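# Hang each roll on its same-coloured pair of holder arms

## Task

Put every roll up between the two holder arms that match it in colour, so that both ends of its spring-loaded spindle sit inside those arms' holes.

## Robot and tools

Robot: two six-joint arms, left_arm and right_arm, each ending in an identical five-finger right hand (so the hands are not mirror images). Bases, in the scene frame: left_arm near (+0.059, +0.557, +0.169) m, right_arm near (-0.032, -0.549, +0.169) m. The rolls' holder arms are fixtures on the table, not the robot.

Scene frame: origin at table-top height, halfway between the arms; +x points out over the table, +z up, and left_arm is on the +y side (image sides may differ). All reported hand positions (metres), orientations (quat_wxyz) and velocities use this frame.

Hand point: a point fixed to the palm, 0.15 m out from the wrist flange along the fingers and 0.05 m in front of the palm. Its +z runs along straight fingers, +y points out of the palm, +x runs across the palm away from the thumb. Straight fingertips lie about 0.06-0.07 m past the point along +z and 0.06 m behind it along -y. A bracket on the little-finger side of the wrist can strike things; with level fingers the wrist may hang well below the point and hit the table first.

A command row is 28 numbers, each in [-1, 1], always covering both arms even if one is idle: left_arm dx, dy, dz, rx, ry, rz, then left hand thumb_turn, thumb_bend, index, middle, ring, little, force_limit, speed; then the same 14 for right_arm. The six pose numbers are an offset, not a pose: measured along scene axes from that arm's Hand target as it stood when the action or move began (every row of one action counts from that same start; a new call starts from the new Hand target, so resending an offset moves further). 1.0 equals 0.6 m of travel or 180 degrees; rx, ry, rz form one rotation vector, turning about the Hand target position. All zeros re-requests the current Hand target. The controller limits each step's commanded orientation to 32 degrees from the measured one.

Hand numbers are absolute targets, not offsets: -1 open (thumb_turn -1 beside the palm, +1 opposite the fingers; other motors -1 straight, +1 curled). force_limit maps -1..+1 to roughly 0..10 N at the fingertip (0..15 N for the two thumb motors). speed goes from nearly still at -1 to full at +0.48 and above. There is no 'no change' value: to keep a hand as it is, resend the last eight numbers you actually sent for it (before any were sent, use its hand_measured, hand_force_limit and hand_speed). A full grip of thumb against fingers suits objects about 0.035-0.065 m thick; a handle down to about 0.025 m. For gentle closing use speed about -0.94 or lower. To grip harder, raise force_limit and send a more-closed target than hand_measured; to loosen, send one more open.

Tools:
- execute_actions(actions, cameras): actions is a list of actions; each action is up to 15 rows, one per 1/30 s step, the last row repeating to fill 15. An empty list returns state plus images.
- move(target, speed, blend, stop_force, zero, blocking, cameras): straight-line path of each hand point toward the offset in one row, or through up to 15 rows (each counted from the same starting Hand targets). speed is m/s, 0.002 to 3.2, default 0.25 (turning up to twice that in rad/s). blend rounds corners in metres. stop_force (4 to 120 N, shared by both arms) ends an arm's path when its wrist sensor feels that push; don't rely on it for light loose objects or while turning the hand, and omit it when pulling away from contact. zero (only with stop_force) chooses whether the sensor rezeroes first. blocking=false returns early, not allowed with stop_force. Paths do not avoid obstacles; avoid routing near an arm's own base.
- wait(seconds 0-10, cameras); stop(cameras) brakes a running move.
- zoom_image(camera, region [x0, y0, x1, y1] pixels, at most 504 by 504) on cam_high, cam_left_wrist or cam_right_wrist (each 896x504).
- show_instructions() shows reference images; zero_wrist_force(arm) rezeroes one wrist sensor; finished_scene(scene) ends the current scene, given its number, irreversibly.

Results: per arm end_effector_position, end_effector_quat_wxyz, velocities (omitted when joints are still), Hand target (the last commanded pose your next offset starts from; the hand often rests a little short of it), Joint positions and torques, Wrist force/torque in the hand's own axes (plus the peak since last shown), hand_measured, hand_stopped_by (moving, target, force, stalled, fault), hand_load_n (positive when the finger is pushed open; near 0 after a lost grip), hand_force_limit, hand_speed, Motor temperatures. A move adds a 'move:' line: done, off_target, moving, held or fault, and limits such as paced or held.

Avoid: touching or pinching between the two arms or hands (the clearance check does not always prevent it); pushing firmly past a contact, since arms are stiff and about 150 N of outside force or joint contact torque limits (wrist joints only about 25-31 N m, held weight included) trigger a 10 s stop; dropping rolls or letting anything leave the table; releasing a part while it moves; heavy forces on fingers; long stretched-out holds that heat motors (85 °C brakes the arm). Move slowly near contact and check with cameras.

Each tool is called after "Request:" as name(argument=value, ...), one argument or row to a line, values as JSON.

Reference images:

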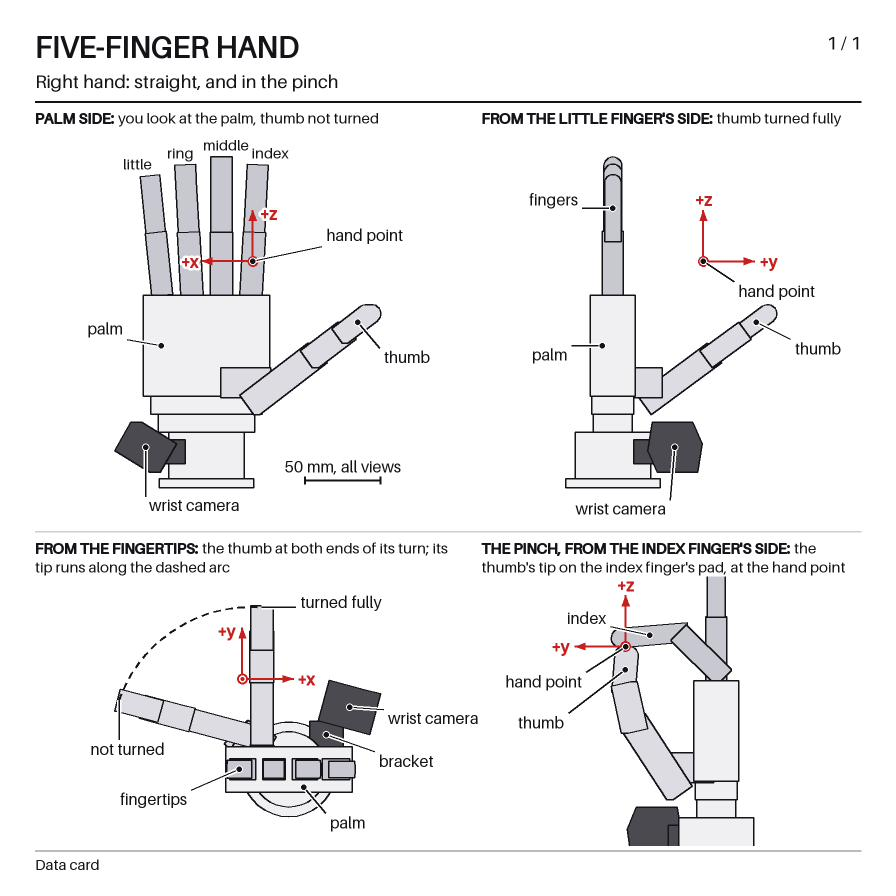

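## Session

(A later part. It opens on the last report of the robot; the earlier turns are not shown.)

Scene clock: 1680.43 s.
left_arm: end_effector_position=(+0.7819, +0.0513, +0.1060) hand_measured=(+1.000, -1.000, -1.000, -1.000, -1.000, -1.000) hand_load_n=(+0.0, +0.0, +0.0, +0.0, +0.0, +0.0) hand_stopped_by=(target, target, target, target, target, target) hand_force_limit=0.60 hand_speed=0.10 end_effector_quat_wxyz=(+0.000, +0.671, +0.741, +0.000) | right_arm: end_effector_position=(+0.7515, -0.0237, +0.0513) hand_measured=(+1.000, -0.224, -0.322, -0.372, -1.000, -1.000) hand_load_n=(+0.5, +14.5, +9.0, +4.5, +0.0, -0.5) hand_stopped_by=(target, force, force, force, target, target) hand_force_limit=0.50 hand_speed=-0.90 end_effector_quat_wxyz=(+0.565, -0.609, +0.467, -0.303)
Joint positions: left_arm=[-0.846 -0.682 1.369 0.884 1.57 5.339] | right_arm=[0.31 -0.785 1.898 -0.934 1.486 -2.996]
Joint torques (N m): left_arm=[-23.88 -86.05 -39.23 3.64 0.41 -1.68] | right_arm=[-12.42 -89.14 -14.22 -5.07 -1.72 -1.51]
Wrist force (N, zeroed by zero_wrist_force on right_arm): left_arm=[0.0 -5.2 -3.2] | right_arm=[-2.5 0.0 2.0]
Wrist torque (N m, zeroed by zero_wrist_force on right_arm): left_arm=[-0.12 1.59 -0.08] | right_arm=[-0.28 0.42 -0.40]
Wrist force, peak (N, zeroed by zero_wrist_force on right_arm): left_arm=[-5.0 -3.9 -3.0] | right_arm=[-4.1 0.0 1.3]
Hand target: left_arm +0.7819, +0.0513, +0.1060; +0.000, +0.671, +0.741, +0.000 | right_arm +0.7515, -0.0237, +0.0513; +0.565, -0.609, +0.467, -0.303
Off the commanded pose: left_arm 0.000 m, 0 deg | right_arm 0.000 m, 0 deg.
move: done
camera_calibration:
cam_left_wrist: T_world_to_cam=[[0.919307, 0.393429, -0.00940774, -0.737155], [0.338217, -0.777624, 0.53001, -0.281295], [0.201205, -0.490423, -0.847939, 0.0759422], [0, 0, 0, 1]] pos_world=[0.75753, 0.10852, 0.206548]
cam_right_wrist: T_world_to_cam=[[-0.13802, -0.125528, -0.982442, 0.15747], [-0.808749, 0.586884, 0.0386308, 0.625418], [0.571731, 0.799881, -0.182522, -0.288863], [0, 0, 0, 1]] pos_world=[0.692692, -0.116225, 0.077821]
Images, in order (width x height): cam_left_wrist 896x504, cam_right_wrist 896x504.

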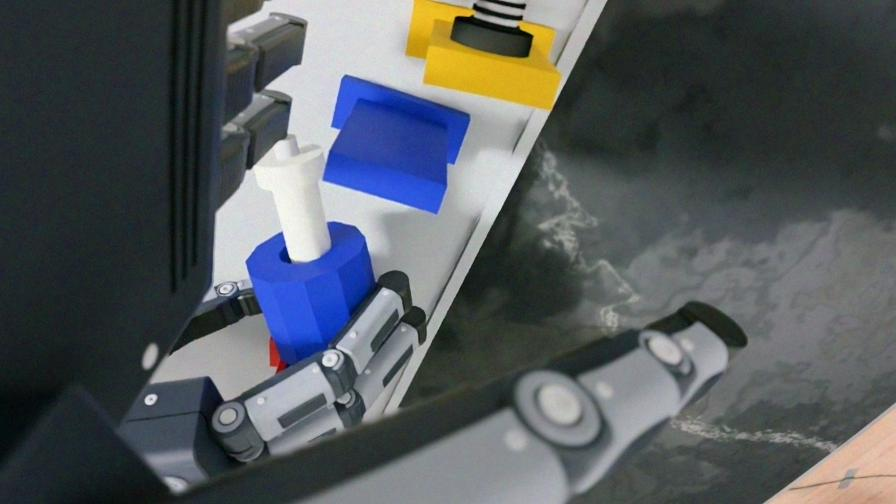

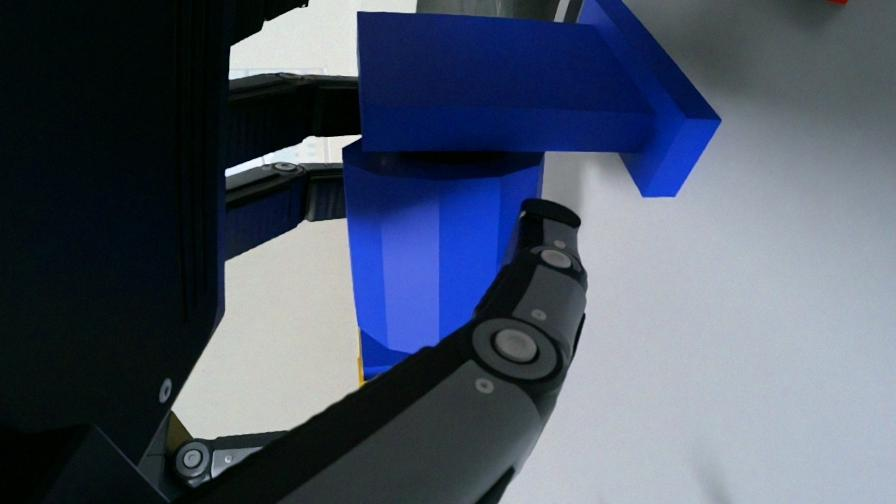

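Request:
move(
  target=[0.0036,-0.0066,0,0,0,0,1,-1,-1,-1,-1,-1,0.6,0.1,0,0,0,0,0,0,1,0.45,0.3,0.3,-1,-1,0.5,-0.9],
  speed=0.008,
  stop_force=13,
  zero=false,
  cameras=["cam_left_wrist"],
)

Request:
zoom_image(
  camera="cam_left_wrist",
  region=[220, 60, 500, 260],
)

Scene clock: 1683.30 s.
left_arm: end_effector_position=(+0.7841, +0.0474, +0.1060) hand_measured=(+1.000, -1.000, -1.000, -1.000, -1.000, -1.000) hand_load_n=(+0.0, +0.0, +0.5, +0.0, +0.0, +0.0) hand_stopped_by=(target, target, target, target, target, target) hand_force_limit=0.60 hand_speed=0.10 end_effector_quat_wxyz=(+0.000, +0.671, +0.741, +0.000) | right_arm: end_effector_position=(+0.7515, -0.0237, +0.0513) hand_measured=(+1.000, -0.224, -0.322, -0.372, -1.000, -1.000) hand_load_n=(+0.0, +14.0, +9.0, +4.5, +0.0, +0.0) hand_stopped_by=(target, force, force, force, target, target) hand_force_limit=0.50 hand_speed=-0.90 end_effector_quat_wxyz=(+0.565, -0.609, +0.467, -0.303)
Joint positions: left_arm=[-0.847 -0.676 1.358 0.89 1.57 5.338] | right_arm=[0.31 -0.785 1.898 -0.934 1.486 -2.996]
Joint torques (N m): left_arm=[-25.94 -85.3 -40.11 3.14 1 -1.61] | right_arm=[-9.33 -88.22 -15.47 -4.68 -1.79 -1.34]
Wrist force (N, zeroed by zero_wrist_force on right_arm): left_arm=[2.2 -5.6 -3.6] | right_arm=[-2.3 0.0 2.2]
Wrist torque (N m, zeroed by zero_wrist_force on right_arm): left_arm=[-0.06 1.67 0.05] | right_arm=[-0.29 0.42 -0.39]
Wrist force, peak (N, zeroed by zero_wrist_force on right_arm): left_arm=[1.9 -5.9 -3.5] | right_arm=[-2.7 0.2 2.7]
Hand target: left_arm +0.7841, +0.0474, +0.1060; +0.000, +0.671, +0.741, +0.000 | right_arm +0.7515, -0.0237, +0.0513; +0.565, -0.609, +0.467, -0.303
Off the commanded pose: left_arm 0.000 m, 0 deg | right_arm 0.000 m, 0 deg.
move: done
camera_calibration:
cam_left_wrist: T_world_to_cam=[[0.919307, 0.393429, -0.00940774, -0.737603], [0.338217, -0.777624, 0.53001, -0.285149], [0.201205, -0.490423, -0.847939, 0.0735378], [0, 0, 0, 1]] pos_world=[0.75973, 0.10452, 0.206548]
Images, in order (width x height): cam_left_wrist 896x504.

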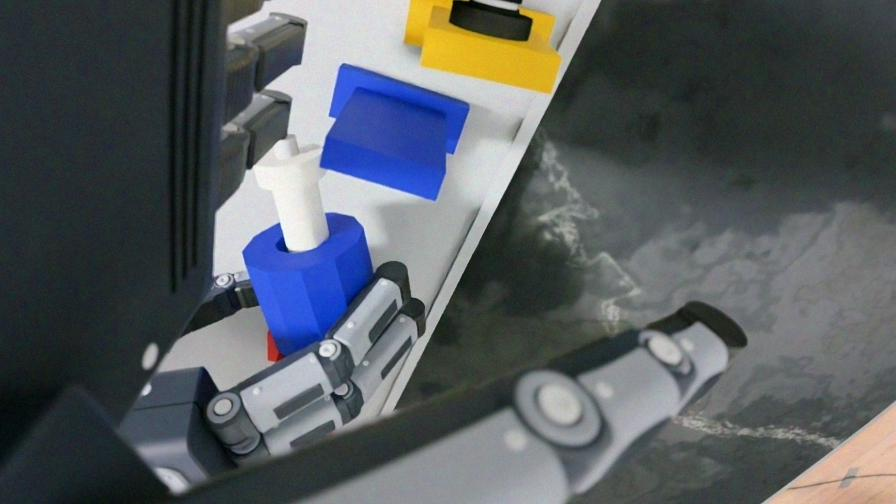

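Scaled by 1.800 from the camera's 896x504 image, which has a finer 1280x720 frame.

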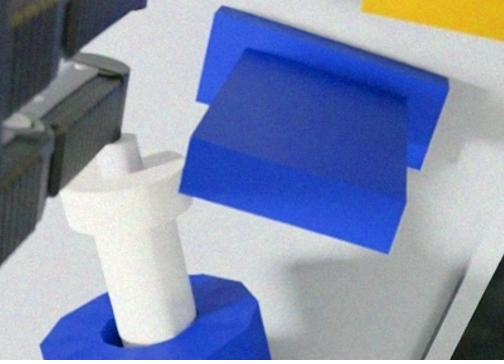

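Request:
move(
  target=[0.0109,0.0034,0,0,0,0,1,-1,-1,-1,-1,-1,0.6,0.1,0.0042,0.0016,0,0,0,-0.02778,1,0.45,0.3,0.3,-1,-1,0.5,-0.9],
  speed=0.012,
  cameras=["cam_left_wrist","cam_right_wrist"],
)

Request:
zoom_image(
  camera="cam_left_wrist",
  region=[220, 60, 500, 260],
)

Scene clock: 1688.57 s.
left_arm: end_effector_position=(+0.7906, +0.0494, +0.1060) hand_measured=(+1.000, -1.000, -1.000, -1.000, -1.000, -1.000) hand_load_n=(+0.5, +0.0, +0.0, +0.0, +0.0, +0.0) hand_stopped_by=(target, target, target, target, target, target) hand_force_limit=0.60 hand_speed=0.10 end_effector_quat_wxyz=(+0.000, +0.671, +0.741, +0.000) | right_arm: end_effector_position=(+0.7540, -0.0227, +0.0513) hand_measured=(+1.000, -0.224, -0.322, -0.372, -1.000, -1.000) hand_load_n=(+2.0, +14.0, +9.0, +3.5, +0.0, +0.0) hand_stopped_by=(target, force, force, force, target, target) hand_force_limit=0.50 hand_speed=-0.90 end_effector_quat_wxyz=(+0.551, -0.588, +0.493, -0.328)
Joint positions: left_arm=[-0.84 -0.671 1.347 0.896 1.57 5.345] | right_arm=[0.343 -0.782 1.889 -0.929 1.604 -2.975]
Joint torques (N m): left_arm=[5.69 -85.37 -39.12 3.55 0.34 2.34] | right_arm=[17.45 -71.72 -28.71 0.63 2.98 1.99]
Wrist force (N, zeroed by zero_wrist_force on right_arm): left_arm=[1.7 -4.4 -2.9] | right_arm=[-5.2 0.2 0.5]
Wrist torque (N m, zeroed by zero_wrist_force on right_arm): left_arm=[-0.21 1.71 0.01] | right_arm=[-0.21 0.41 -0.37]
Wrist force, peak (N, zeroed by zero_wrist_force on right_arm): left_arm=[1.9 -6.3 -3.5] | right_arm=[-5.5 -0.6 0.5]
Hand target: left_arm +0.7906, +0.0494, +0.1060; +0.000, +0.671, +0.741, +0.000 | right_arm +0.7540, -0.0227, +0.0513; +0.551, -0.588, +0.493, -0.328
Off the commanded pose: left_arm 0.000 m, 0 deg | right_arm 0.000 m, 0 deg.
move: done
camera_calibration:
cam_left_wrist: T_world_to_cam=[[0.919307, 0.393429, -0.00940774, -0.744366], [0.338217, -0.777624, 0.53001, -0.285793], [0.201205, -0.490423, -0.847939, 0.0732108], [0, 0, 0, 1]] pos_world=[0.76623, 0.10652, 0.206548]
cam_right_wrist: T_world_to_cam=[[-0.148415, -0.113051, -0.982442, 0.166065], [-0.754629, 0.655013, 0.0386264, 0.587623], [0.639146, 0.747113, -0.182525, -0.343133], [0, 0, 0, 1]] pos_world=[0.687396, -0.109768, 0.077821]
Images, in order (width x height): cam_left_wrist 896x504, cam_right_wrist 896x504.

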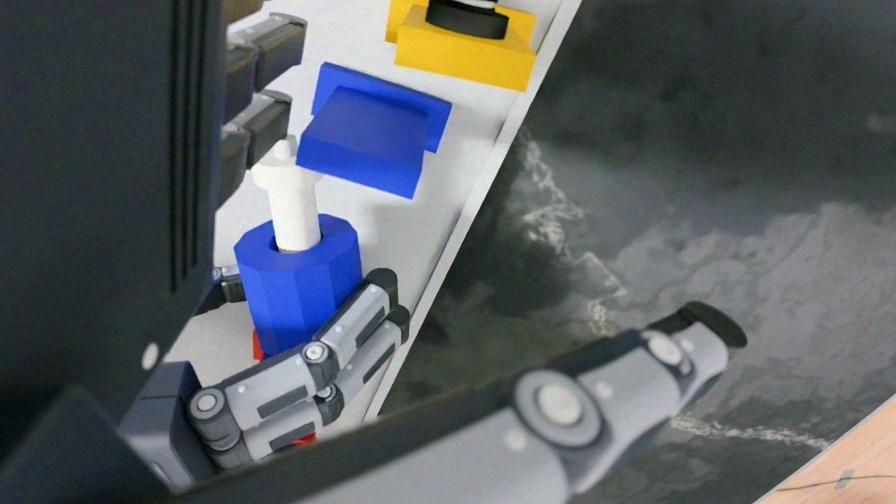

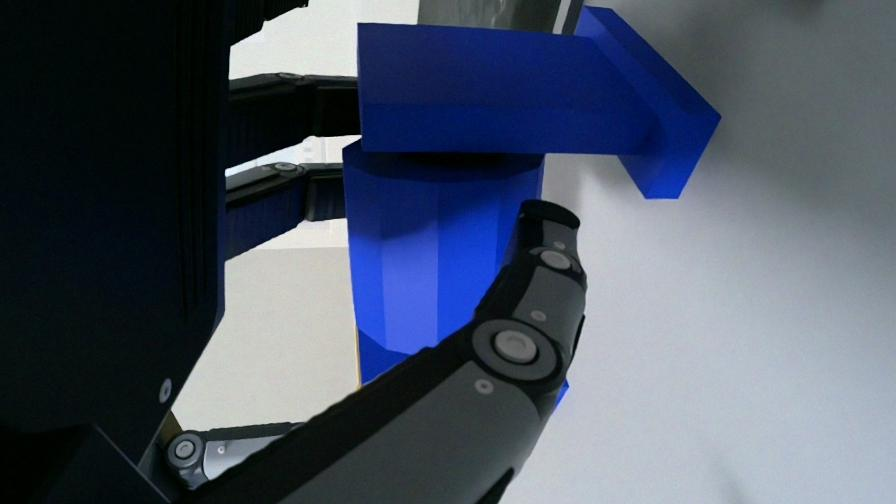

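Scaled by 1.800 from the camera's 896x504 image, which has a finer 1280x720 frame.

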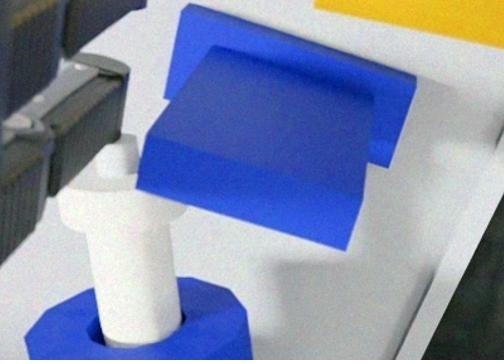

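Request:
move(
  target=[0.0111,0.0027,0,0,0,0,1,-1,-1,-1,-1,-1,0.6,0.1,0.0045,0.0013,0,0,0,-0.02778,1,0.45,0.3,0.3,-1,-1,0.5,-0.9],
  speed=0.012,
  cameras=["cam_left_wrist","cam_right_wrist"],
)

Request:
zoom_image(
  camera="cam_left_wrist",
  region=[220, 60, 500, 260],
)

Scene clock: 1693.67 s.
left_arm: end_effector_position=(+0.7972, +0.0510, +0.1060) hand_measured=(+1.000, -1.000, -1.000, -1.000, -1.000, -1.000) hand_load_n=(+0.0, +0.0, +0.0, +0.0, +0.5, +0.0) hand_stopped_by=(target, target, target, target, target, target) hand_force_limit=0.60 hand_speed=0.10 end_effector_quat_wxyz=(+0.000, +0.671, +0.741, +0.000) | right_arm: end_effector_position=(+0.7567, -0.0220, +0.0513) hand_measured=(+1.000, -0.224, -0.322, -0.372, -1.000, -1.000) hand_load_n=(+2.5, +14.0, +8.5, +3.5, +0.0, +0.0) hand_stopped_by=(target, force, force, force, target, target) hand_force_limit=0.50 hand_speed=-0.90 end_effector_quat_wxyz=(+0.536, -0.566, +0.518, -0.352)
Joint positions: left_arm=[-0.832 -0.665 1.334 0.902 1.57 5.353] | right_arm=[0.375 -0.776 1.874 -0.917 1.722 -2.953]
Joint torques (N m): left_arm=[6.85 -87.01 -38.88 3.67 -0.68 1.9] | right_arm=[18.29 -72.05 -28.96 0.59 2.49 1.91]
Wrist force (N, zeroed by zero_wrist_force on right_arm): left_arm=[2.0 -3.5 -2.4] | right_arm=[-4.8 0.4 -0.2]
Wrist torque (N m, zeroed by zero_wrist_force on right_arm): left_arm=[-0.26 1.63 0.01] | right_arm=[-0.24 0.38 -0.35]
Wrist force, peak (N, zeroed by zero_wrist_force on right_arm): left_arm=[2.1 -4.3 -3.0] | right_arm=[-5.8 0.1 0.7]
Hand target: left_arm +0.7973, +0.0510, +0.1060; +0.000, +0.671, +0.741, +0.000 | right_arm +0.7567, -0.0220, +0.0513; +0.536, -0.566, +0.518, -0.352
Off the commanded pose: left_arm 0.000 m, 0 deg | right_arm 0.000 m, 0 deg.
move: done
camera_calibration:
cam_left_wrist: T_world_to_cam=[[0.919307, 0.393429, -0.00940774, -0.751194], [0.338217, -0.777624, 0.53001, -0.286737], [0.201205, -0.490423, -0.847939, 0.0726965], [0, 0, 0, 1]] pos_world=[0.77293, 0.10822, 0.206548]
cam_right_wrist: T_world_to_cam=[[-0.157706, -0.0996857, -0.982442, 0.17387], [-0.694619, 0.71834, 0.0386151, 0.545051], [0.701878, 0.688513, -0.18253, -0.394178], [0, 0, 0, 1]] pos_world=[0.682688, -0.102803, 0.0778211]
Images, in order (width x height): cam_left_wrist 896x504, cam_right_wrist 896x504.

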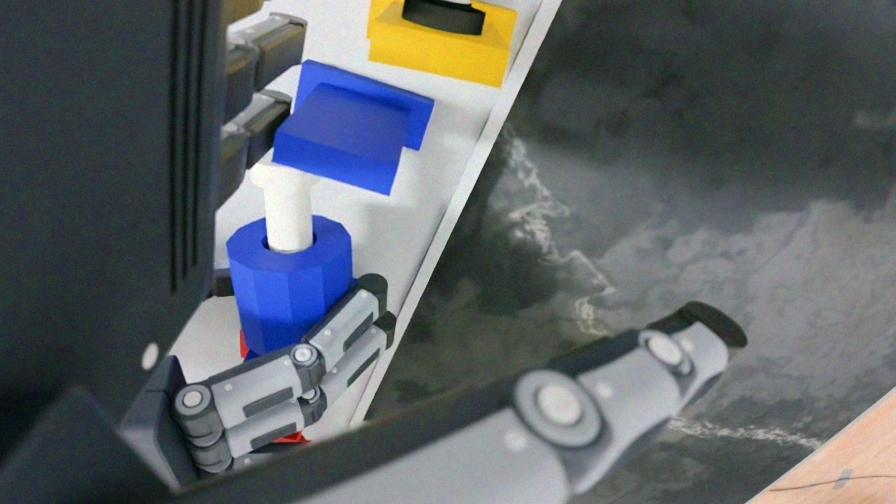

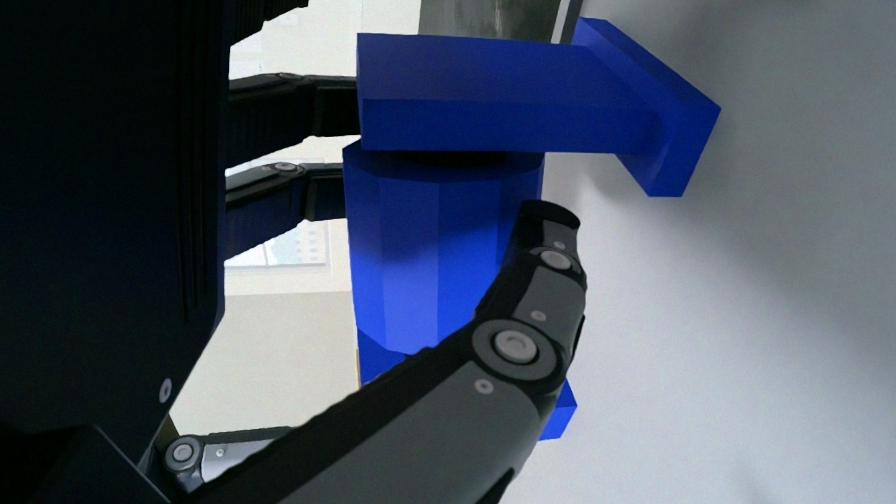

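Scaled by 1.800 from the camera's 896x504 image, which has a finer 1280x720 frame.

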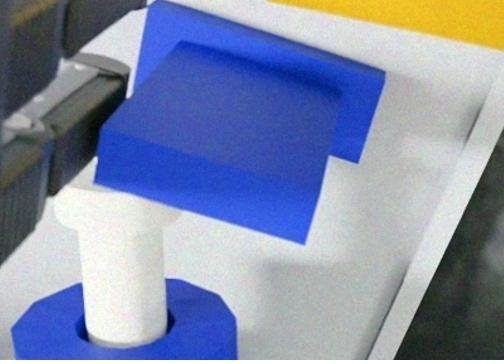

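Request:
move(
  target=[0.0003,-0.0022,0,0,0,0,1,-1,-1,-1,-1,-1,0.6,0.1,0,0,0,0,0,0,1,0.45,0.3,0.3,-1,-1,0.5,-0.9],
  speed=0.006,
  cameras=["cam_left_wrist"],
)

Scene clock: 1695.80 s.
left_arm: end_effector_position=(+0.7974, +0.0498, +0.1060) hand_measured=(+1.000, -1.000, -1.000, -1.000, -1.000, -1.000) hand_load_n=(+0.0, +0.0, +0.0, -0.5, +0.0, +0.0) hand_stopped_by=(target, target, target, target, target, target) hand_force_limit=0.60 hand_speed=0.10 end_effector_quat_wxyz=(+0.000, +0.671, +0.741, +0.000) | right_arm: end_effector_position=(+0.7567, -0.0220, +0.0513) hand_measured=(+1.000, -0.224, -0.322, -0.372, -1.000, -1.000) hand_load_n=(+2.0, +14.0, +8.5, +3.5, +0.0, +0.0) hand_stopped_by=(target, force, force, force, target, target) hand_force_limit=0.50 hand_speed=-0.90 end_effector_quat_wxyz=(+0.536, -0.566, +0.518, -0.352)
Joint positions: left_arm=[-0.833 -0.664 1.332 0.903 1.57 5.352] | right_arm=[0.375 -0.776 1.874 -0.917 1.722 -2.953]
Joint torques (N m): left_arm=[-25.65 -89 -41.27 2.74 -0.58 -2.07] | right_arm=[16.11 -72.79 -28.64 0.87 2.76 1.88]
Wrist force (N, zeroed by zero_wrist_force on right_arm): left_arm=[4.6 -3.5 -3.0] | right_arm=[-4.6 0.3 0.2]
Wrist torque (N m, zeroed by zero_wrist_force on right_arm): left_arm=[-0.18 1.82 0.17] | right_arm=[-0.31 0.38 -0.36]
Wrist force, peak (N, zeroed by zero_wrist_force on right_arm): left_arm=[4.6 -3.5 -3.0] | right_arm=[-5.3 0.3 0.0]
Hand target: left_arm +0.7974, +0.0497, +0.1060; +0.000, +0.671, +0.741, +0.000 | right_arm +0.7567, -0.0220, +0.0513; +0.536, -0.566, +0.518, -0.352
Off the commanded pose: left_arm 0.000 m, 0 deg | right_arm 0.000 m, 0 deg.
move: done
camera_calibration:
cam_left_wrist: T_world_to_cam=[[0.919268, 0.393519, -0.00942452, -0.750843], [0.338318, -0.777626, 0.529943, -0.287879], [0.201214, -0.490348, -0.847981, 0.0720124], [0, 0, 0, 1]] pos_world=[0.773131, 0.10692, 0.206548]
Images, in order (width x height): cam_left_wrist 896x504.

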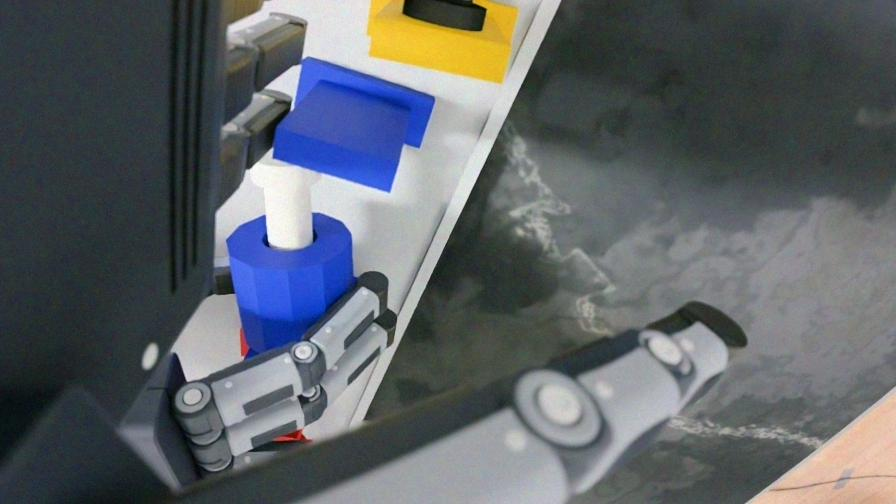

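Request:
move(
  target=[0.0066,0.0016,0,0,0,0,1,-1,-1,-1,-1,-1,0.6,0.1,0.0028,0.0006,0,0,0,-0.0167,1,0.45,0.3,0.3,-1,-1,0.5,-0.9],
  speed=0.01,
  cameras=["cam_left_wrist","cam_right_wrist"],
)

Request:
zoom_image(
  camera="cam_left_wrist",
  region=[220, 60, 500, 260],
)

Request:
zoom_image(
  camera="cam_right_wrist",
  region=[300, 260, 600, 460],
)

Scene clock: 1700.27 s.
left_arm: end_effector_position=(+0.8014, +0.0507, +0.1060) hand_measured=(+1.000, -1.000, -1.000, -1.000, -1.000, -1.000) hand_load_n=(+0.0, +0.0, +1.5, +0.0, +0.0, +0.0) hand_stopped_by=(target, target, target, target, target, target) hand_force_limit=0.60 hand_speed=0.10 end_effector_quat_wxyz=(+0.000, +0.671, +0.741, +0.000) | right_arm: end_effector_position=(+0.7584, -0.0216, +0.0513) hand_measured=(+1.000, -0.224, -0.322, -0.372, -1.000, -1.000) hand_load_n=(+2.0, +14.5, +8.0, +2.5, +0.0, +0.0) hand_stopped_by=(target, force, force, force, target, target) hand_force_limit=0.50 hand_speed=-0.90 end_effector_quat_wxyz=(+0.527, -0.552, +0.532, -0.366)
Joint positions: left_arm=[-0.829 -0.66 1.324 0.907 1.57 5.356] | right_arm=[0.395 -0.772 1.862 -0.907 1.793 -2.94]
Joint torques (N m): left_arm=[10.51 -94.43 -47.29 0.98 0.88 0.92] | right_arm=[13.78 -72.94 -29.33 0.66 4.84 1.89]
Wrist force (N, zeroed by zero_wrist_force on right_arm): left_arm=[4.2 -14.7 4.3] | right_arm=[-7.9 1.0 -1.8]
Wrist torque (N m, zeroed by zero_wrist_force on right_arm): left_arm=[-0.03 1.81 0.18] | right_arm=[-0.28 0.31 -0.48]
Wrist force, peak (N, zeroed by zero_wrist_force on right_arm): left_arm=[4.4 -14.9 4.0] | right_arm=[-8.1 0.7 -1.2]
Hand target: left_arm +0.8014, +0.0507, +0.1060; +0.000, +0.671, +0.741, +0.000 | right_arm +0.7584, -0.0216, +0.0513; +0.527, -0.552, +0.533, -0.366
Off the commanded pose: left_arm 0.000 m, 0 deg | right_arm 0.000 m, 0 deg.
move: done
camera_calibration:
cam_left_wrist: T_world_to_cam=[[0.919307, 0.393429, -0.00940774, -0.754806], [0.338217, -0.777624, 0.53001, -0.288434], [0.201205, -0.490423, -0.847939, 0.0716754], [0, 0, 0, 1]] pos_world=[0.77703, 0.10782, 0.206548]
cam_right_wrist: T_world_to_cam=[[-0.162731, -0.0912781, -0.982439, 0.178158], [-0.656005, 0.753768, 0.0386284, 0.51745], [0.737005, 0.650771, -0.18254, -0.423031], [0, 0, 0, 1]] pos_world=[0.680218, -0.098479, 0.077821]
Images, in order (width x height): cam_left_wrist 896x504, cam_right_wrist 896x504.

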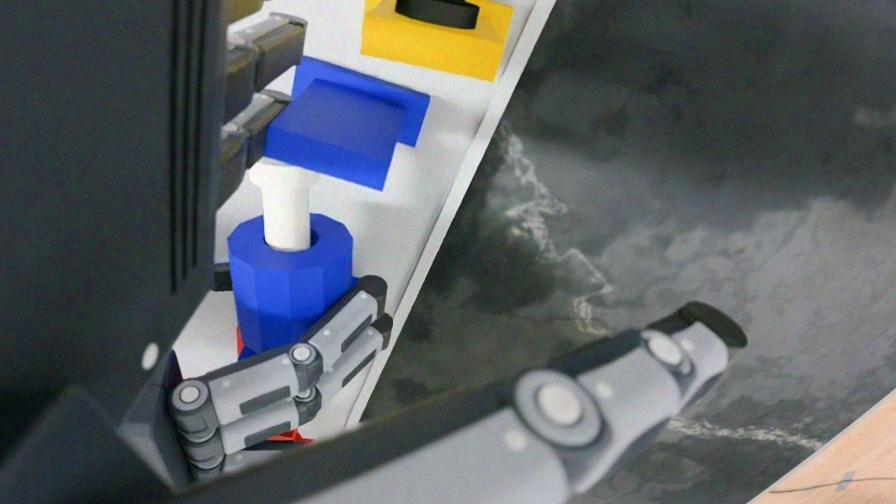

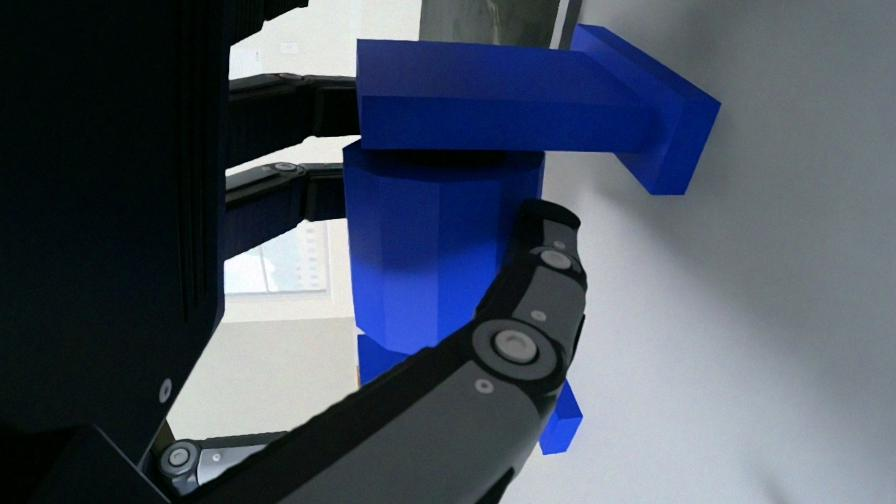

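Scaled by 1.800 from the camera's 896x504 image, which has a finer 1280x720 frame.

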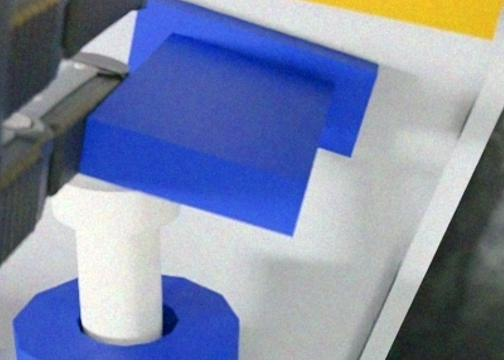

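Scaled by 1.680 from the camera's 896x504 image, which has a finer 1280x720 frame.

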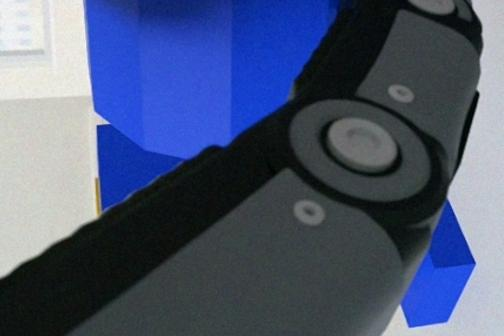

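Request:
move(
  target=[-0.0045,-0.0004,0,0,0,0,1,-1,-1,-1,-1,-1,0.6,0.1,0,0,0,0,0,0,1,0.45,0.3,0.3,-1,-1,0.5,-0.9],
  speed=0.02,
  cameras=["cam_left_wrist"],
)

Request:
zoom_image(
  camera="cam_left_wrist",
  region=[220, 100, 400, 260],
)

Scene clock: 1704.00 s.
left_arm: end_effector_position=(+0.7988, +0.0504, +0.1060) hand_measured=(+1.000, -1.000, -1.000, -1.000, -1.000, -1.000) hand_load_n=(+0.0, +0.0, -1.0, +0.0, +0.0, +0.0) hand_stopped_by=(target, target, target, target, target, target) hand_force_limit=0.60 hand_speed=0.10 end_effector_quat_wxyz=(+0.000, +0.671, +0.741, +0.000) | right_arm: end_effector_position=(+0.7584, -0.0216, +0.0513) hand_measured=(+1.000, -0.224, -0.322, -0.372, -1.000, -1.000) hand_load_n=(+1.5, +14.5, +8.5, +2.5, +0.0, +0.0) hand_stopped_by=(target, force, force, force, target, target) hand_force_limit=0.50 hand_speed=-0.90 end_effector_quat_wxyz=(+0.527, -0.552, +0.533, -0.366)
Joint positions: left_arm=[-0.831 -0.663 1.33 0.904 1.57 5.354] | right_arm=[0.395 -0.772 1.862 -0.907 1.793 -2.94]
Joint torques (N m): left_arm=[-25.04 -104.19 -26.61 -0.93 0.77 -1.97] | right_arm=[14.47 -73.66 -28.83 0.67 4.45 1.93]
Wrist force (N, zeroed by zero_wrist_force on right_arm): left_arm=[1.5 -2.5 -3.0] | right_arm=[-9.0 1.3 -1.3]
Wrist torque (N m, zeroed by zero_wrist_force on right_arm): left_arm=[-0.31 1.66 -0.02] | right_arm=[-0.31 0.28 -0.51]
Wrist force, peak (N, zeroed by zero_wrist_force on right_arm): left_arm=[4.4 -15.3 4.6] | right_arm=[-9.1 1.0 -1.1]
Hand target: left_arm +0.7987, +0.0504, +0.1060; +0.000, +0.671, +0.741, +0.000 | right_arm +0.7584, -0.0216, +0.0513; +0.527, -0.552, +0.533, -0.366
Off the commanded pose: left_arm 0.000 m, 0 deg | right_arm 0.000 m, 0 deg.
move: done
camera_calibration:
cam_left_wrist: T_world_to_cam=[[0.919307, 0.393429, -0.00940774, -0.752337], [0.338217, -0.777624, 0.53001, -0.287711], [0.201205, -0.490423, -0.847939, 0.0721004], [0, 0, 0, 1]] pos_world=[0.77443, 0.10762, 0.206548]
Images, in order (width x height): cam_left_wrist 896x504.

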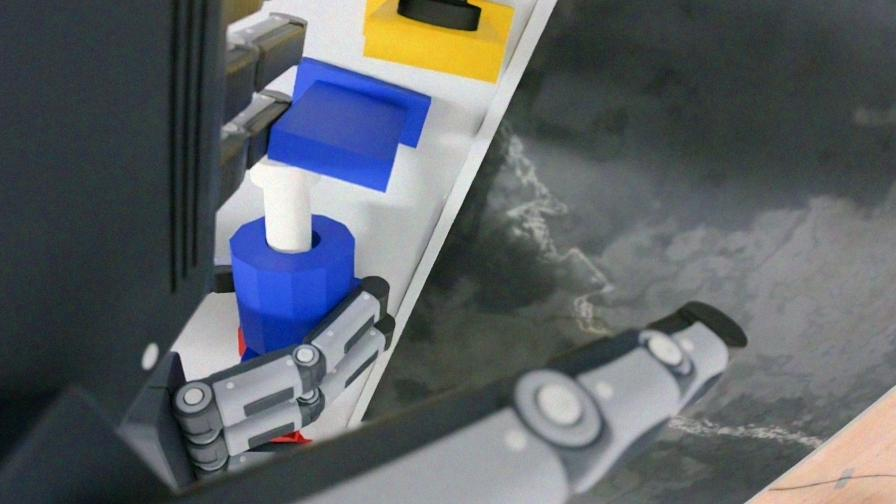

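Scaled by 2.800 from the camera's 896x504 image, which has a finer 1280x720 frame.

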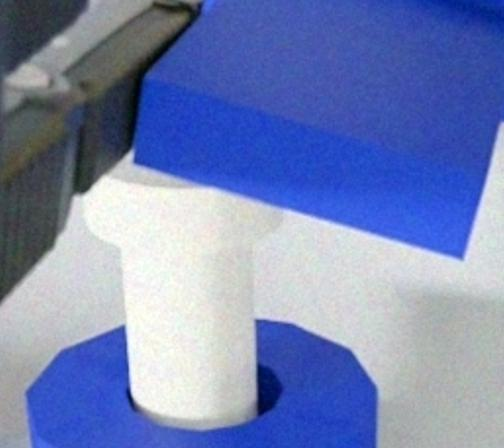

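Request:
move(
  target=[-0.0015,0.0055,0,0,0,0,1,-1,-1,-1,-1,-1,0.6,0.1,0,0,0,0,0,0,1,0.45,0.3,0.3,-1,-1,0.5,-0.9],
  speed=0.01,
  cameras=["cam_left_wrist"],
)

Request:
zoom_image(
  camera="cam_left_wrist",
  region=[220, 100, 400, 260],
)

Scene clock: 1706.87 s.
left_arm: end_effector_position=(+0.7978, +0.0536, +0.1060) hand_measured=(+1.000, -1.000, -1.000, -1.000, -1.000, -1.000) hand_load_n=(+0.0, +0.0, +0.0, +0.0, +0.0, +0.0) hand_stopped_by=(target, target, target, target, target, target) hand_force_limit=0.60 hand_speed=0.10 end_effector_quat_wxyz=(+0.000, +0.671, +0.741, +0.000) | right_arm: end_effector_position=(+0.7584, -0.0216, +0.0513) hand_measured=(+1.000, -0.224, -0.322, -0.372, -1.000, -1.000) hand_load_n=(+1.5, +14.5, +8.0, +3.0, +0.0, +0.0) hand_stopped_by=(target, force, force, force, target, target) hand_force_limit=0.50 hand_speed=-0.90 end_effector_quat_wxyz=(+0.527, -0.552, +0.533, -0.366)
Joint positions: left_arm=[-0.829 -0.666 1.337 0.9 1.57 5.355] | right_arm=[0.395 -0.772 1.862 -0.907 1.793 -2.94]
Joint torques (N m): left_arm=[10.8 -100.48 -20.97 1.21 0.12 0.61] | right_arm=[10.21 -74.35 -24.22 0.42 3.85 1.44]
Wrist force (N, zeroed by zero_wrist_force on right_arm): left_arm=[-5.8 -3.7 -3.1] | right_arm=[-8.2 0.9 -1.2]
Wrist torque (N m, zeroed by zero_wrist_force on right_arm): left_arm=[-0.33 0.93 -0.43] | right_arm=[-0.34 0.19 -0.48]
Wrist force, peak (N, zeroed by zero_wrist_force on right_arm): left_arm=[-7.4 -3.1 -2.5] | right_arm=[-9.6 1.6 -1.6]
Hand target: left_arm +0.7978, +0.0537, +0.1060; +0.000, +0.671, +0.741, +0.000 | right_arm +0.7584, -0.0216, +0.0513; +0.527, -0.552, +0.533, -0.366
Off the commanded pose: left_arm 0.000 m, 0 deg | right_arm 0.000 m, 0 deg.
move: done
camera_calibration:
cam_left_wrist: T_world_to_cam=[[0.919307, 0.393428, -0.00940724, -0.752729], [0.338217, -0.777624, 0.53001, -0.284995], [0.201205, -0.490423, -0.847939, 0.0738018], [0, 0, 0, 1]] pos_world=[0.77353, 0.11072, 0.206548]
Images, in order (width x height): cam_left_wrist 896x504.

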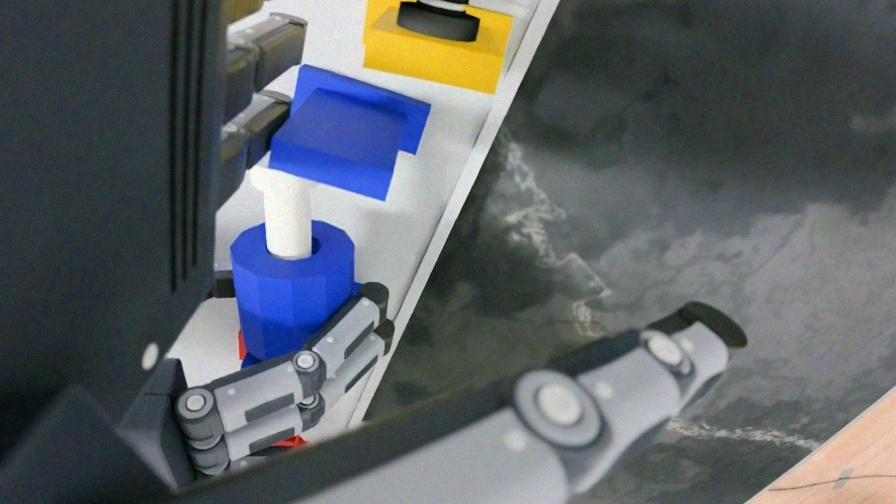

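Scaled by 2.800 from the camera's 896x504 image, which has a finer 1280x720 frame.

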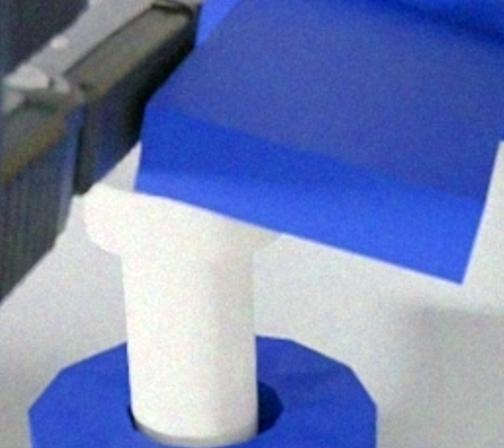

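Request:
move(
  target=[
    [-0.0033,0.0125,0,0,0,0,1,-1,-1,-1,-1,-1,0.6,0.1,0,0,0,0,0,0,1,0.45,0.3,0.3,-1,-1,0.5,-0.9],
    [-0.02,0.055,0.075,0,0,0,1,-1,-1,-1,-1,-1,0.6,0.1,0,0,0,0,0,0,1,0.45,0.3,0.3,-1,-1,0.5,-0.9],
  ],
  speed=0.06,
  cameras=["cam_left_wrist","cam_right_wrist"],
)

Request:
zoom_image(
  camera="cam_left_wrist",
  region=[240, 80, 500, 310],
)

Scene clock: 1709.57 s.
left_arm: end_effector_position=(+0.7858, +0.0867, +0.1509) hand_measured=(+1.000, -1.000, -1.000, -1.000, -1.000, -1.000) hand_load_n=(+0.0, +0.0, +0.0, +0.0, +0.0, +0.0) hand_stopped_by=(target, target, target, target, target, target) hand_force_limit=0.60 hand_speed=0.10 end_effector_quat_wxyz=(+0.000, +0.671, +0.741, +0.000) | right_arm: end_effector_position=(+0.7584, -0.0216, +0.0513) hand_measured=(+1.000, -0.224, -0.322, -0.372, -1.000, -1.000) hand_load_n=(+1.5, +14.5, +8.0, +2.5, +0.0, +0.0) hand_stopped_by=(target, force, force, force, target, target) hand_force_limit=0.50 hand_speed=-0.90 end_effector_quat_wxyz=(+0.527, -0.552, +0.533, -0.366)
Joint positions: left_arm=[-0.812 -0.751 1.409 0.913 1.57 5.373] | right_arm=[0.395 -0.772 1.862 -0.907 1.793 -2.94]
Joint torques (N m): left_arm=[15.19 -99.36 -21.65 6.62 -0.87 1.95] | right_arm=[3.84 -76.54 -19.39 0.43 3.92 1.6]
Wrist force (N, zeroed by zero_wrist_force on right_arm): left_arm=[-6.2 -3.5 -3.3] | right_arm=[-8.8 1.3 -1.0]
Wrist torque (N m, zeroed by zero_wrist_force on right_arm): left_arm=[-0.28 0.98 -0.45] | right_arm=[-0.29 0.28 -0.50]
Wrist force, peak (N, zeroed by zero_wrist_force on right_arm): left_arm=[-6.5 -3.8 -3.2] | right_arm=[-9.2 1.1 -0.9]
Hand target: left_arm +0.7858, +0.0867, +0.1510; +0.000, +0.671, +0.741, +0.000 | right_arm +0.7584, -0.0216, +0.0513; +0.527, -0.552, +0.533, -0.366
Off the commanded pose: left_arm 0.000 m, 0 deg | right_arm 0.000 m, 0 deg.
move: done
camera_calibration:
cam_left_wrist: T_world_to_cam=[[0.919307, 0.393429, -0.00940774, -0.754298], [0.338217, -0.777624, 0.53001, -0.278995], [0.201205, -0.490423, -0.847939, 0.130522], [0, 0, 0, 1]] pos_world=[0.76153, 0.14382, 0.251448]
cam_right_wrist: T_world_to_cam=[[-0.162736, -0.0912476, -0.982441, 0.178165], [-0.655951, 0.753814, 0.0386419, 0.517418], [0.737052, 0.650722, -0.182527, -0.423069], [0, 0, 0, 1]] pos_world=[0.680218, -0.0984791, 0.077821]
Images, in order (width x height): cam_left_wrist 896x504, cam_right_wrist 896x504.

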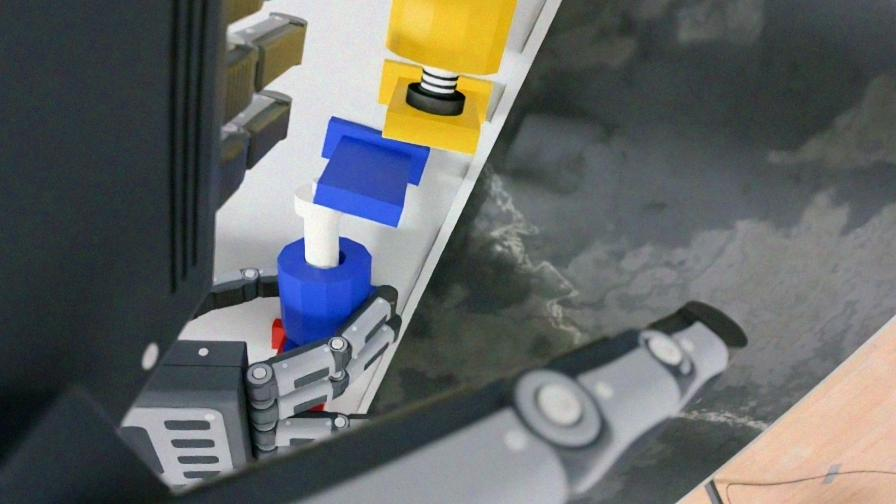

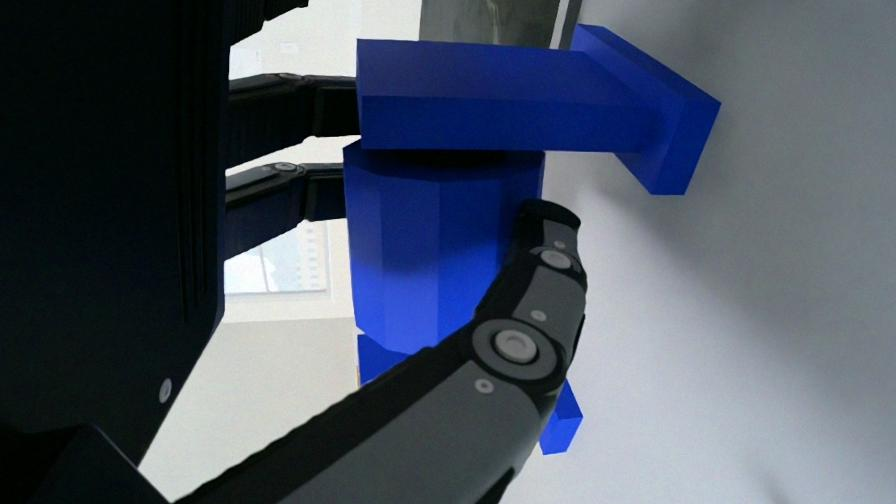

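Scaled by 1.938 from the camera's 896x504 image, which has a finer 1280x720 frame.

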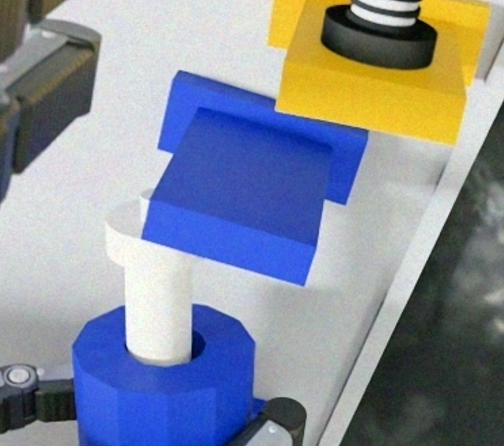

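Request:
move(
  target=[
    [0.0167,-0.0425,-0.055,0,0,0,1,-1,-1,-1,-1,-1,0.6,0.1,0,0,0,0,0,0,1,0.45,0.3,0.3,-1,-1,0.5,-0.9],
    [0.0167,-0.0425,-0.075,0,0,0,1,-1,-1,-1,-1,-1,0.6,0.1,0,0,0,0,0,0,1,0.45,0.3,0.3,-1,-1,0.5,-0.9],
    [0.02,-0.055,-0.075,0,0,0,1,-1,-1,-1,-1,-1,0.6,0.1,0,0,0,0,0,0,1,0.45,0.3,0.3,-1,-1,0.5,-0.9],
  ],
  speed=[0.06,0.03,0.01],
  cameras=["cam_left_wrist"],
)

Scene clock: 1718.60 s.
left_arm: end_effector_position=(+0.7978, +0.0538, +0.1060) hand_measured=(+1.000, -1.000, -1.000, -1.000, -1.000, -1.000) hand_load_n=(+0.0, +0.0, +0.0, +0.0, +0.0, +0.0) hand_stopped_by=(target, target, target, target, target, target) hand_force_limit=0.60 hand_speed=0.10 end_effector_quat_wxyz=(+0.000, +0.671, +0.741, +0.000) | right_arm: end_effector_position=(+0.7584, -0.0216, +0.0513) hand_measured=(+1.000, -0.224, -0.322, -0.372, -1.000, -1.000) hand_load_n=(+1.5, +14.5, +8.0, +2.5, +0.0, +0.0) hand_stopped_by=(target, force, force, force, target, target) hand_force_limit=0.50 hand_speed=-0.90 end_effector_quat_wxyz=(+0.527, -0.552, +0.533, -0.366)
Joint positions: left_arm=[-0.829 -0.667 1.337 0.9 1.57 5.356] | right_arm=[0.395 -0.772 1.862 -0.907 1.793 -2.94]
Joint torques (N m): left_arm=[-21.85 -86.71 -33.42 6.65 -0.35 -1.79] | right_arm=[-7.18 -78.81 -16.6 -0.58 3.14 1.45]
Wrist force (N, zeroed by zero_wrist_force on right_arm): left_arm=[-5.9 -3.6 -2.9] | right_arm=[-8.6 0.9 -1.5]
Wrist torque (N m, zeroed by zero_wrist_force on right_arm): left_arm=[-0.33 0.94 -0.44] | right_arm=[-0.31 0.27 -0.50]
Wrist force, peak (N, zeroed by zero_wrist_force on right_arm): left_arm=[-6.2 -3.8 -3.4] | right_arm=[-9.2 0.8 -0.9]
Hand target: left_arm +0.7978, +0.0537, +0.1060; +0.000, +0.671, +0.741, +0.000 | right_arm +0.7584, -0.0216, +0.0513; +0.527, -0.552, +0.533, -0.366
Off the commanded pose: left_arm 0.000 m, 0 deg | right_arm 0.000 m, 0 deg.
move: done
camera_calibration:
cam_left_wrist: T_world_to_cam=[[0.919307, 0.393429, -0.00940774, -0.752716], [0.338217, -0.777624, 0.53001, -0.284806], [0.201205, -0.490423, -0.847939, 0.07392], [0, 0, 0, 1]] pos_world=[0.77343, 0.11092, 0.206548]
Images, in order (width x height): cam_left_wrist 896x504.

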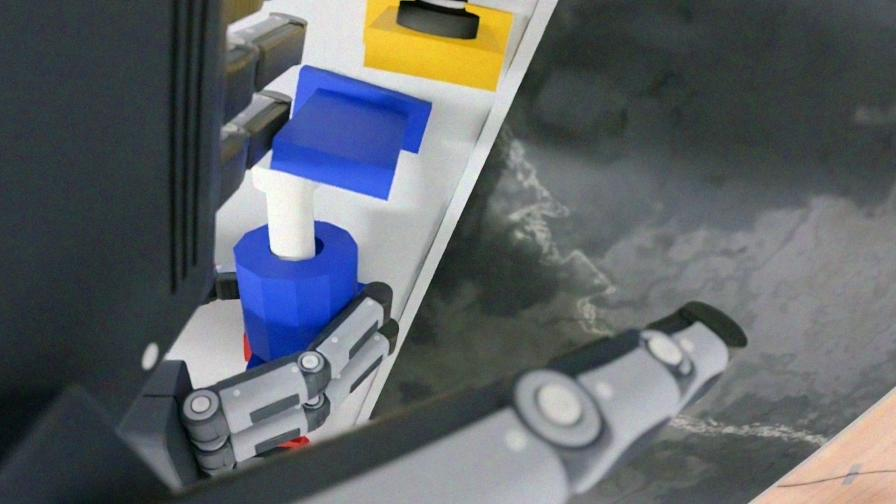

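Request:
move(
  target=[0.0015,-0.0066,0,0,0,0,1,-1,-1,-1,-1,-1,0.6,0.1,0,0,0,0,0,0,1,0.45,0.3,0.3,-1,-1,0.5,-0.9],
  speed=0.008,
  cameras=["cam_left_wrist"],
)

Request:
zoom_image(
  camera="cam_left_wrist",
  region=[220, 100, 400, 260],
)

Scene clock: 1719.83 s.
left_arm: end_effector_position=(+0.7987, +0.0499, +0.1060) hand_measured=(+1.000, -1.000, -1.000, -1.000, -1.000, -1.000) hand_load_n=(+0.0, +0.0, -0.5, -0.5, +0.0, +0.0) hand_stopped_by=(target, target, target, target, target, target) hand_force_limit=0.60 hand_speed=0.10 end_effector_quat_wxyz=(+0.000, +0.671, +0.741, +0.000) | right_arm: end_effector_position=(+0.7584, -0.0216, +0.0513) hand_measured=(+1.000, -0.224, -0.322, -0.372, -1.000, -1.000) hand_load_n=(+1.0, +14.5, +8.5, +2.5, +0.0, +0.0) hand_stopped_by=(target, force, force, force, target, target) hand_force_limit=0.50 hand_speed=-0.90 end_effector_quat_wxyz=(+0.527, -0.552, +0.533, -0.366)
Joint positions: left_arm=[-0.832 -0.663 1.329 0.905 1.57 5.353] | right_arm=[0.395 -0.772 1.862 -0.907 1.793 -2.94]
Joint torques (N m): left_arm=[-28.25 -90.29 -40.73 3.36 0.85 -1.8] | right_arm=[-10.82 -78.68 -18.01 -0.59 3.16 1.13]
Wrist force (N, zeroed by zero_wrist_force on right_arm): left_arm=[6.4 -3.1 -3.2] | right_arm=[-8.8 1.1 -1.1]
Wrist torque (N m, zeroed by zero_wrist_force on right_arm): left_arm=[-0.32 1.58 0.24] | right_arm=[-0.38 0.26 -0.54]
Wrist force, peak (N, zeroed by zero_wrist_force on right_arm): left_arm=[-6.1 -3.6 -3.3] | right_arm=[-9.1 1.2 -1.2]
Hand target: left_arm +0.7987, +0.0498, +0.1060; +0.000, +0.671, +0.741, +0.000 | right_arm +0.7584, -0.0216, +0.0513; +0.527, -0.552, +0.533, -0.366
Off the commanded pose: left_arm 0.000 m, 0 deg | right_arm 0.000 m, 0 deg.
move: done
camera_calibration:
cam_left_wrist: T_world_to_cam=[[0.919268, 0.393519, -0.00942452, -0.751985], [0.338318, -0.777626, 0.529943, -0.288208], [0.201214, -0.490348, -0.847981, 0.07182], [0, 0, 0, 1]] pos_world=[0.774331, 0.10702, 0.206548]
Images, in order (width x height): cam_left_wrist 896x504.

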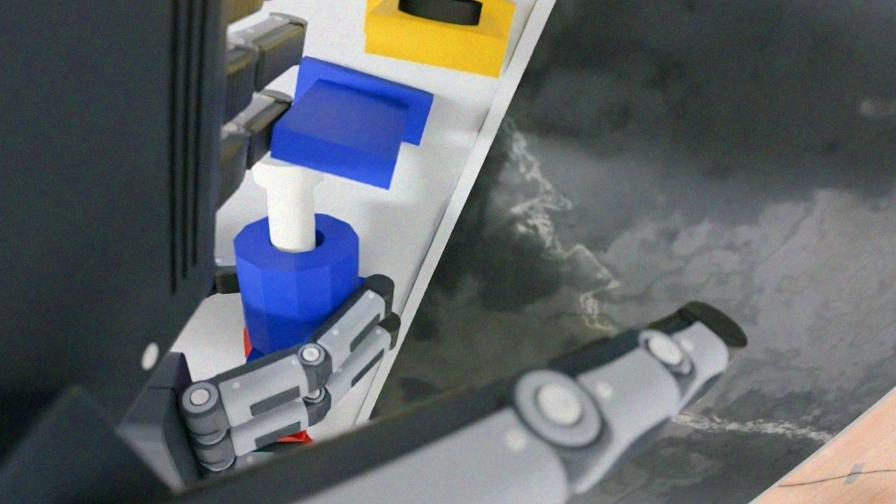

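Scaled by 2.800 from the camera's 896x504 image, which has a finer 1280x720 frame.

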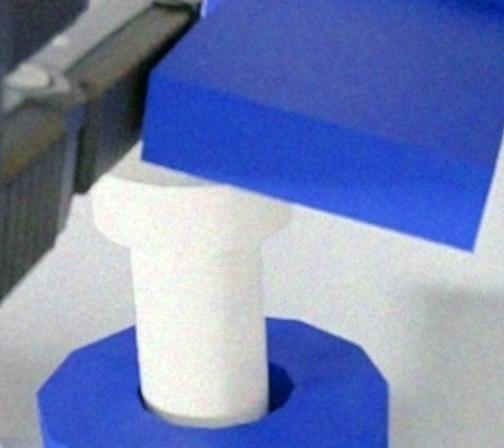

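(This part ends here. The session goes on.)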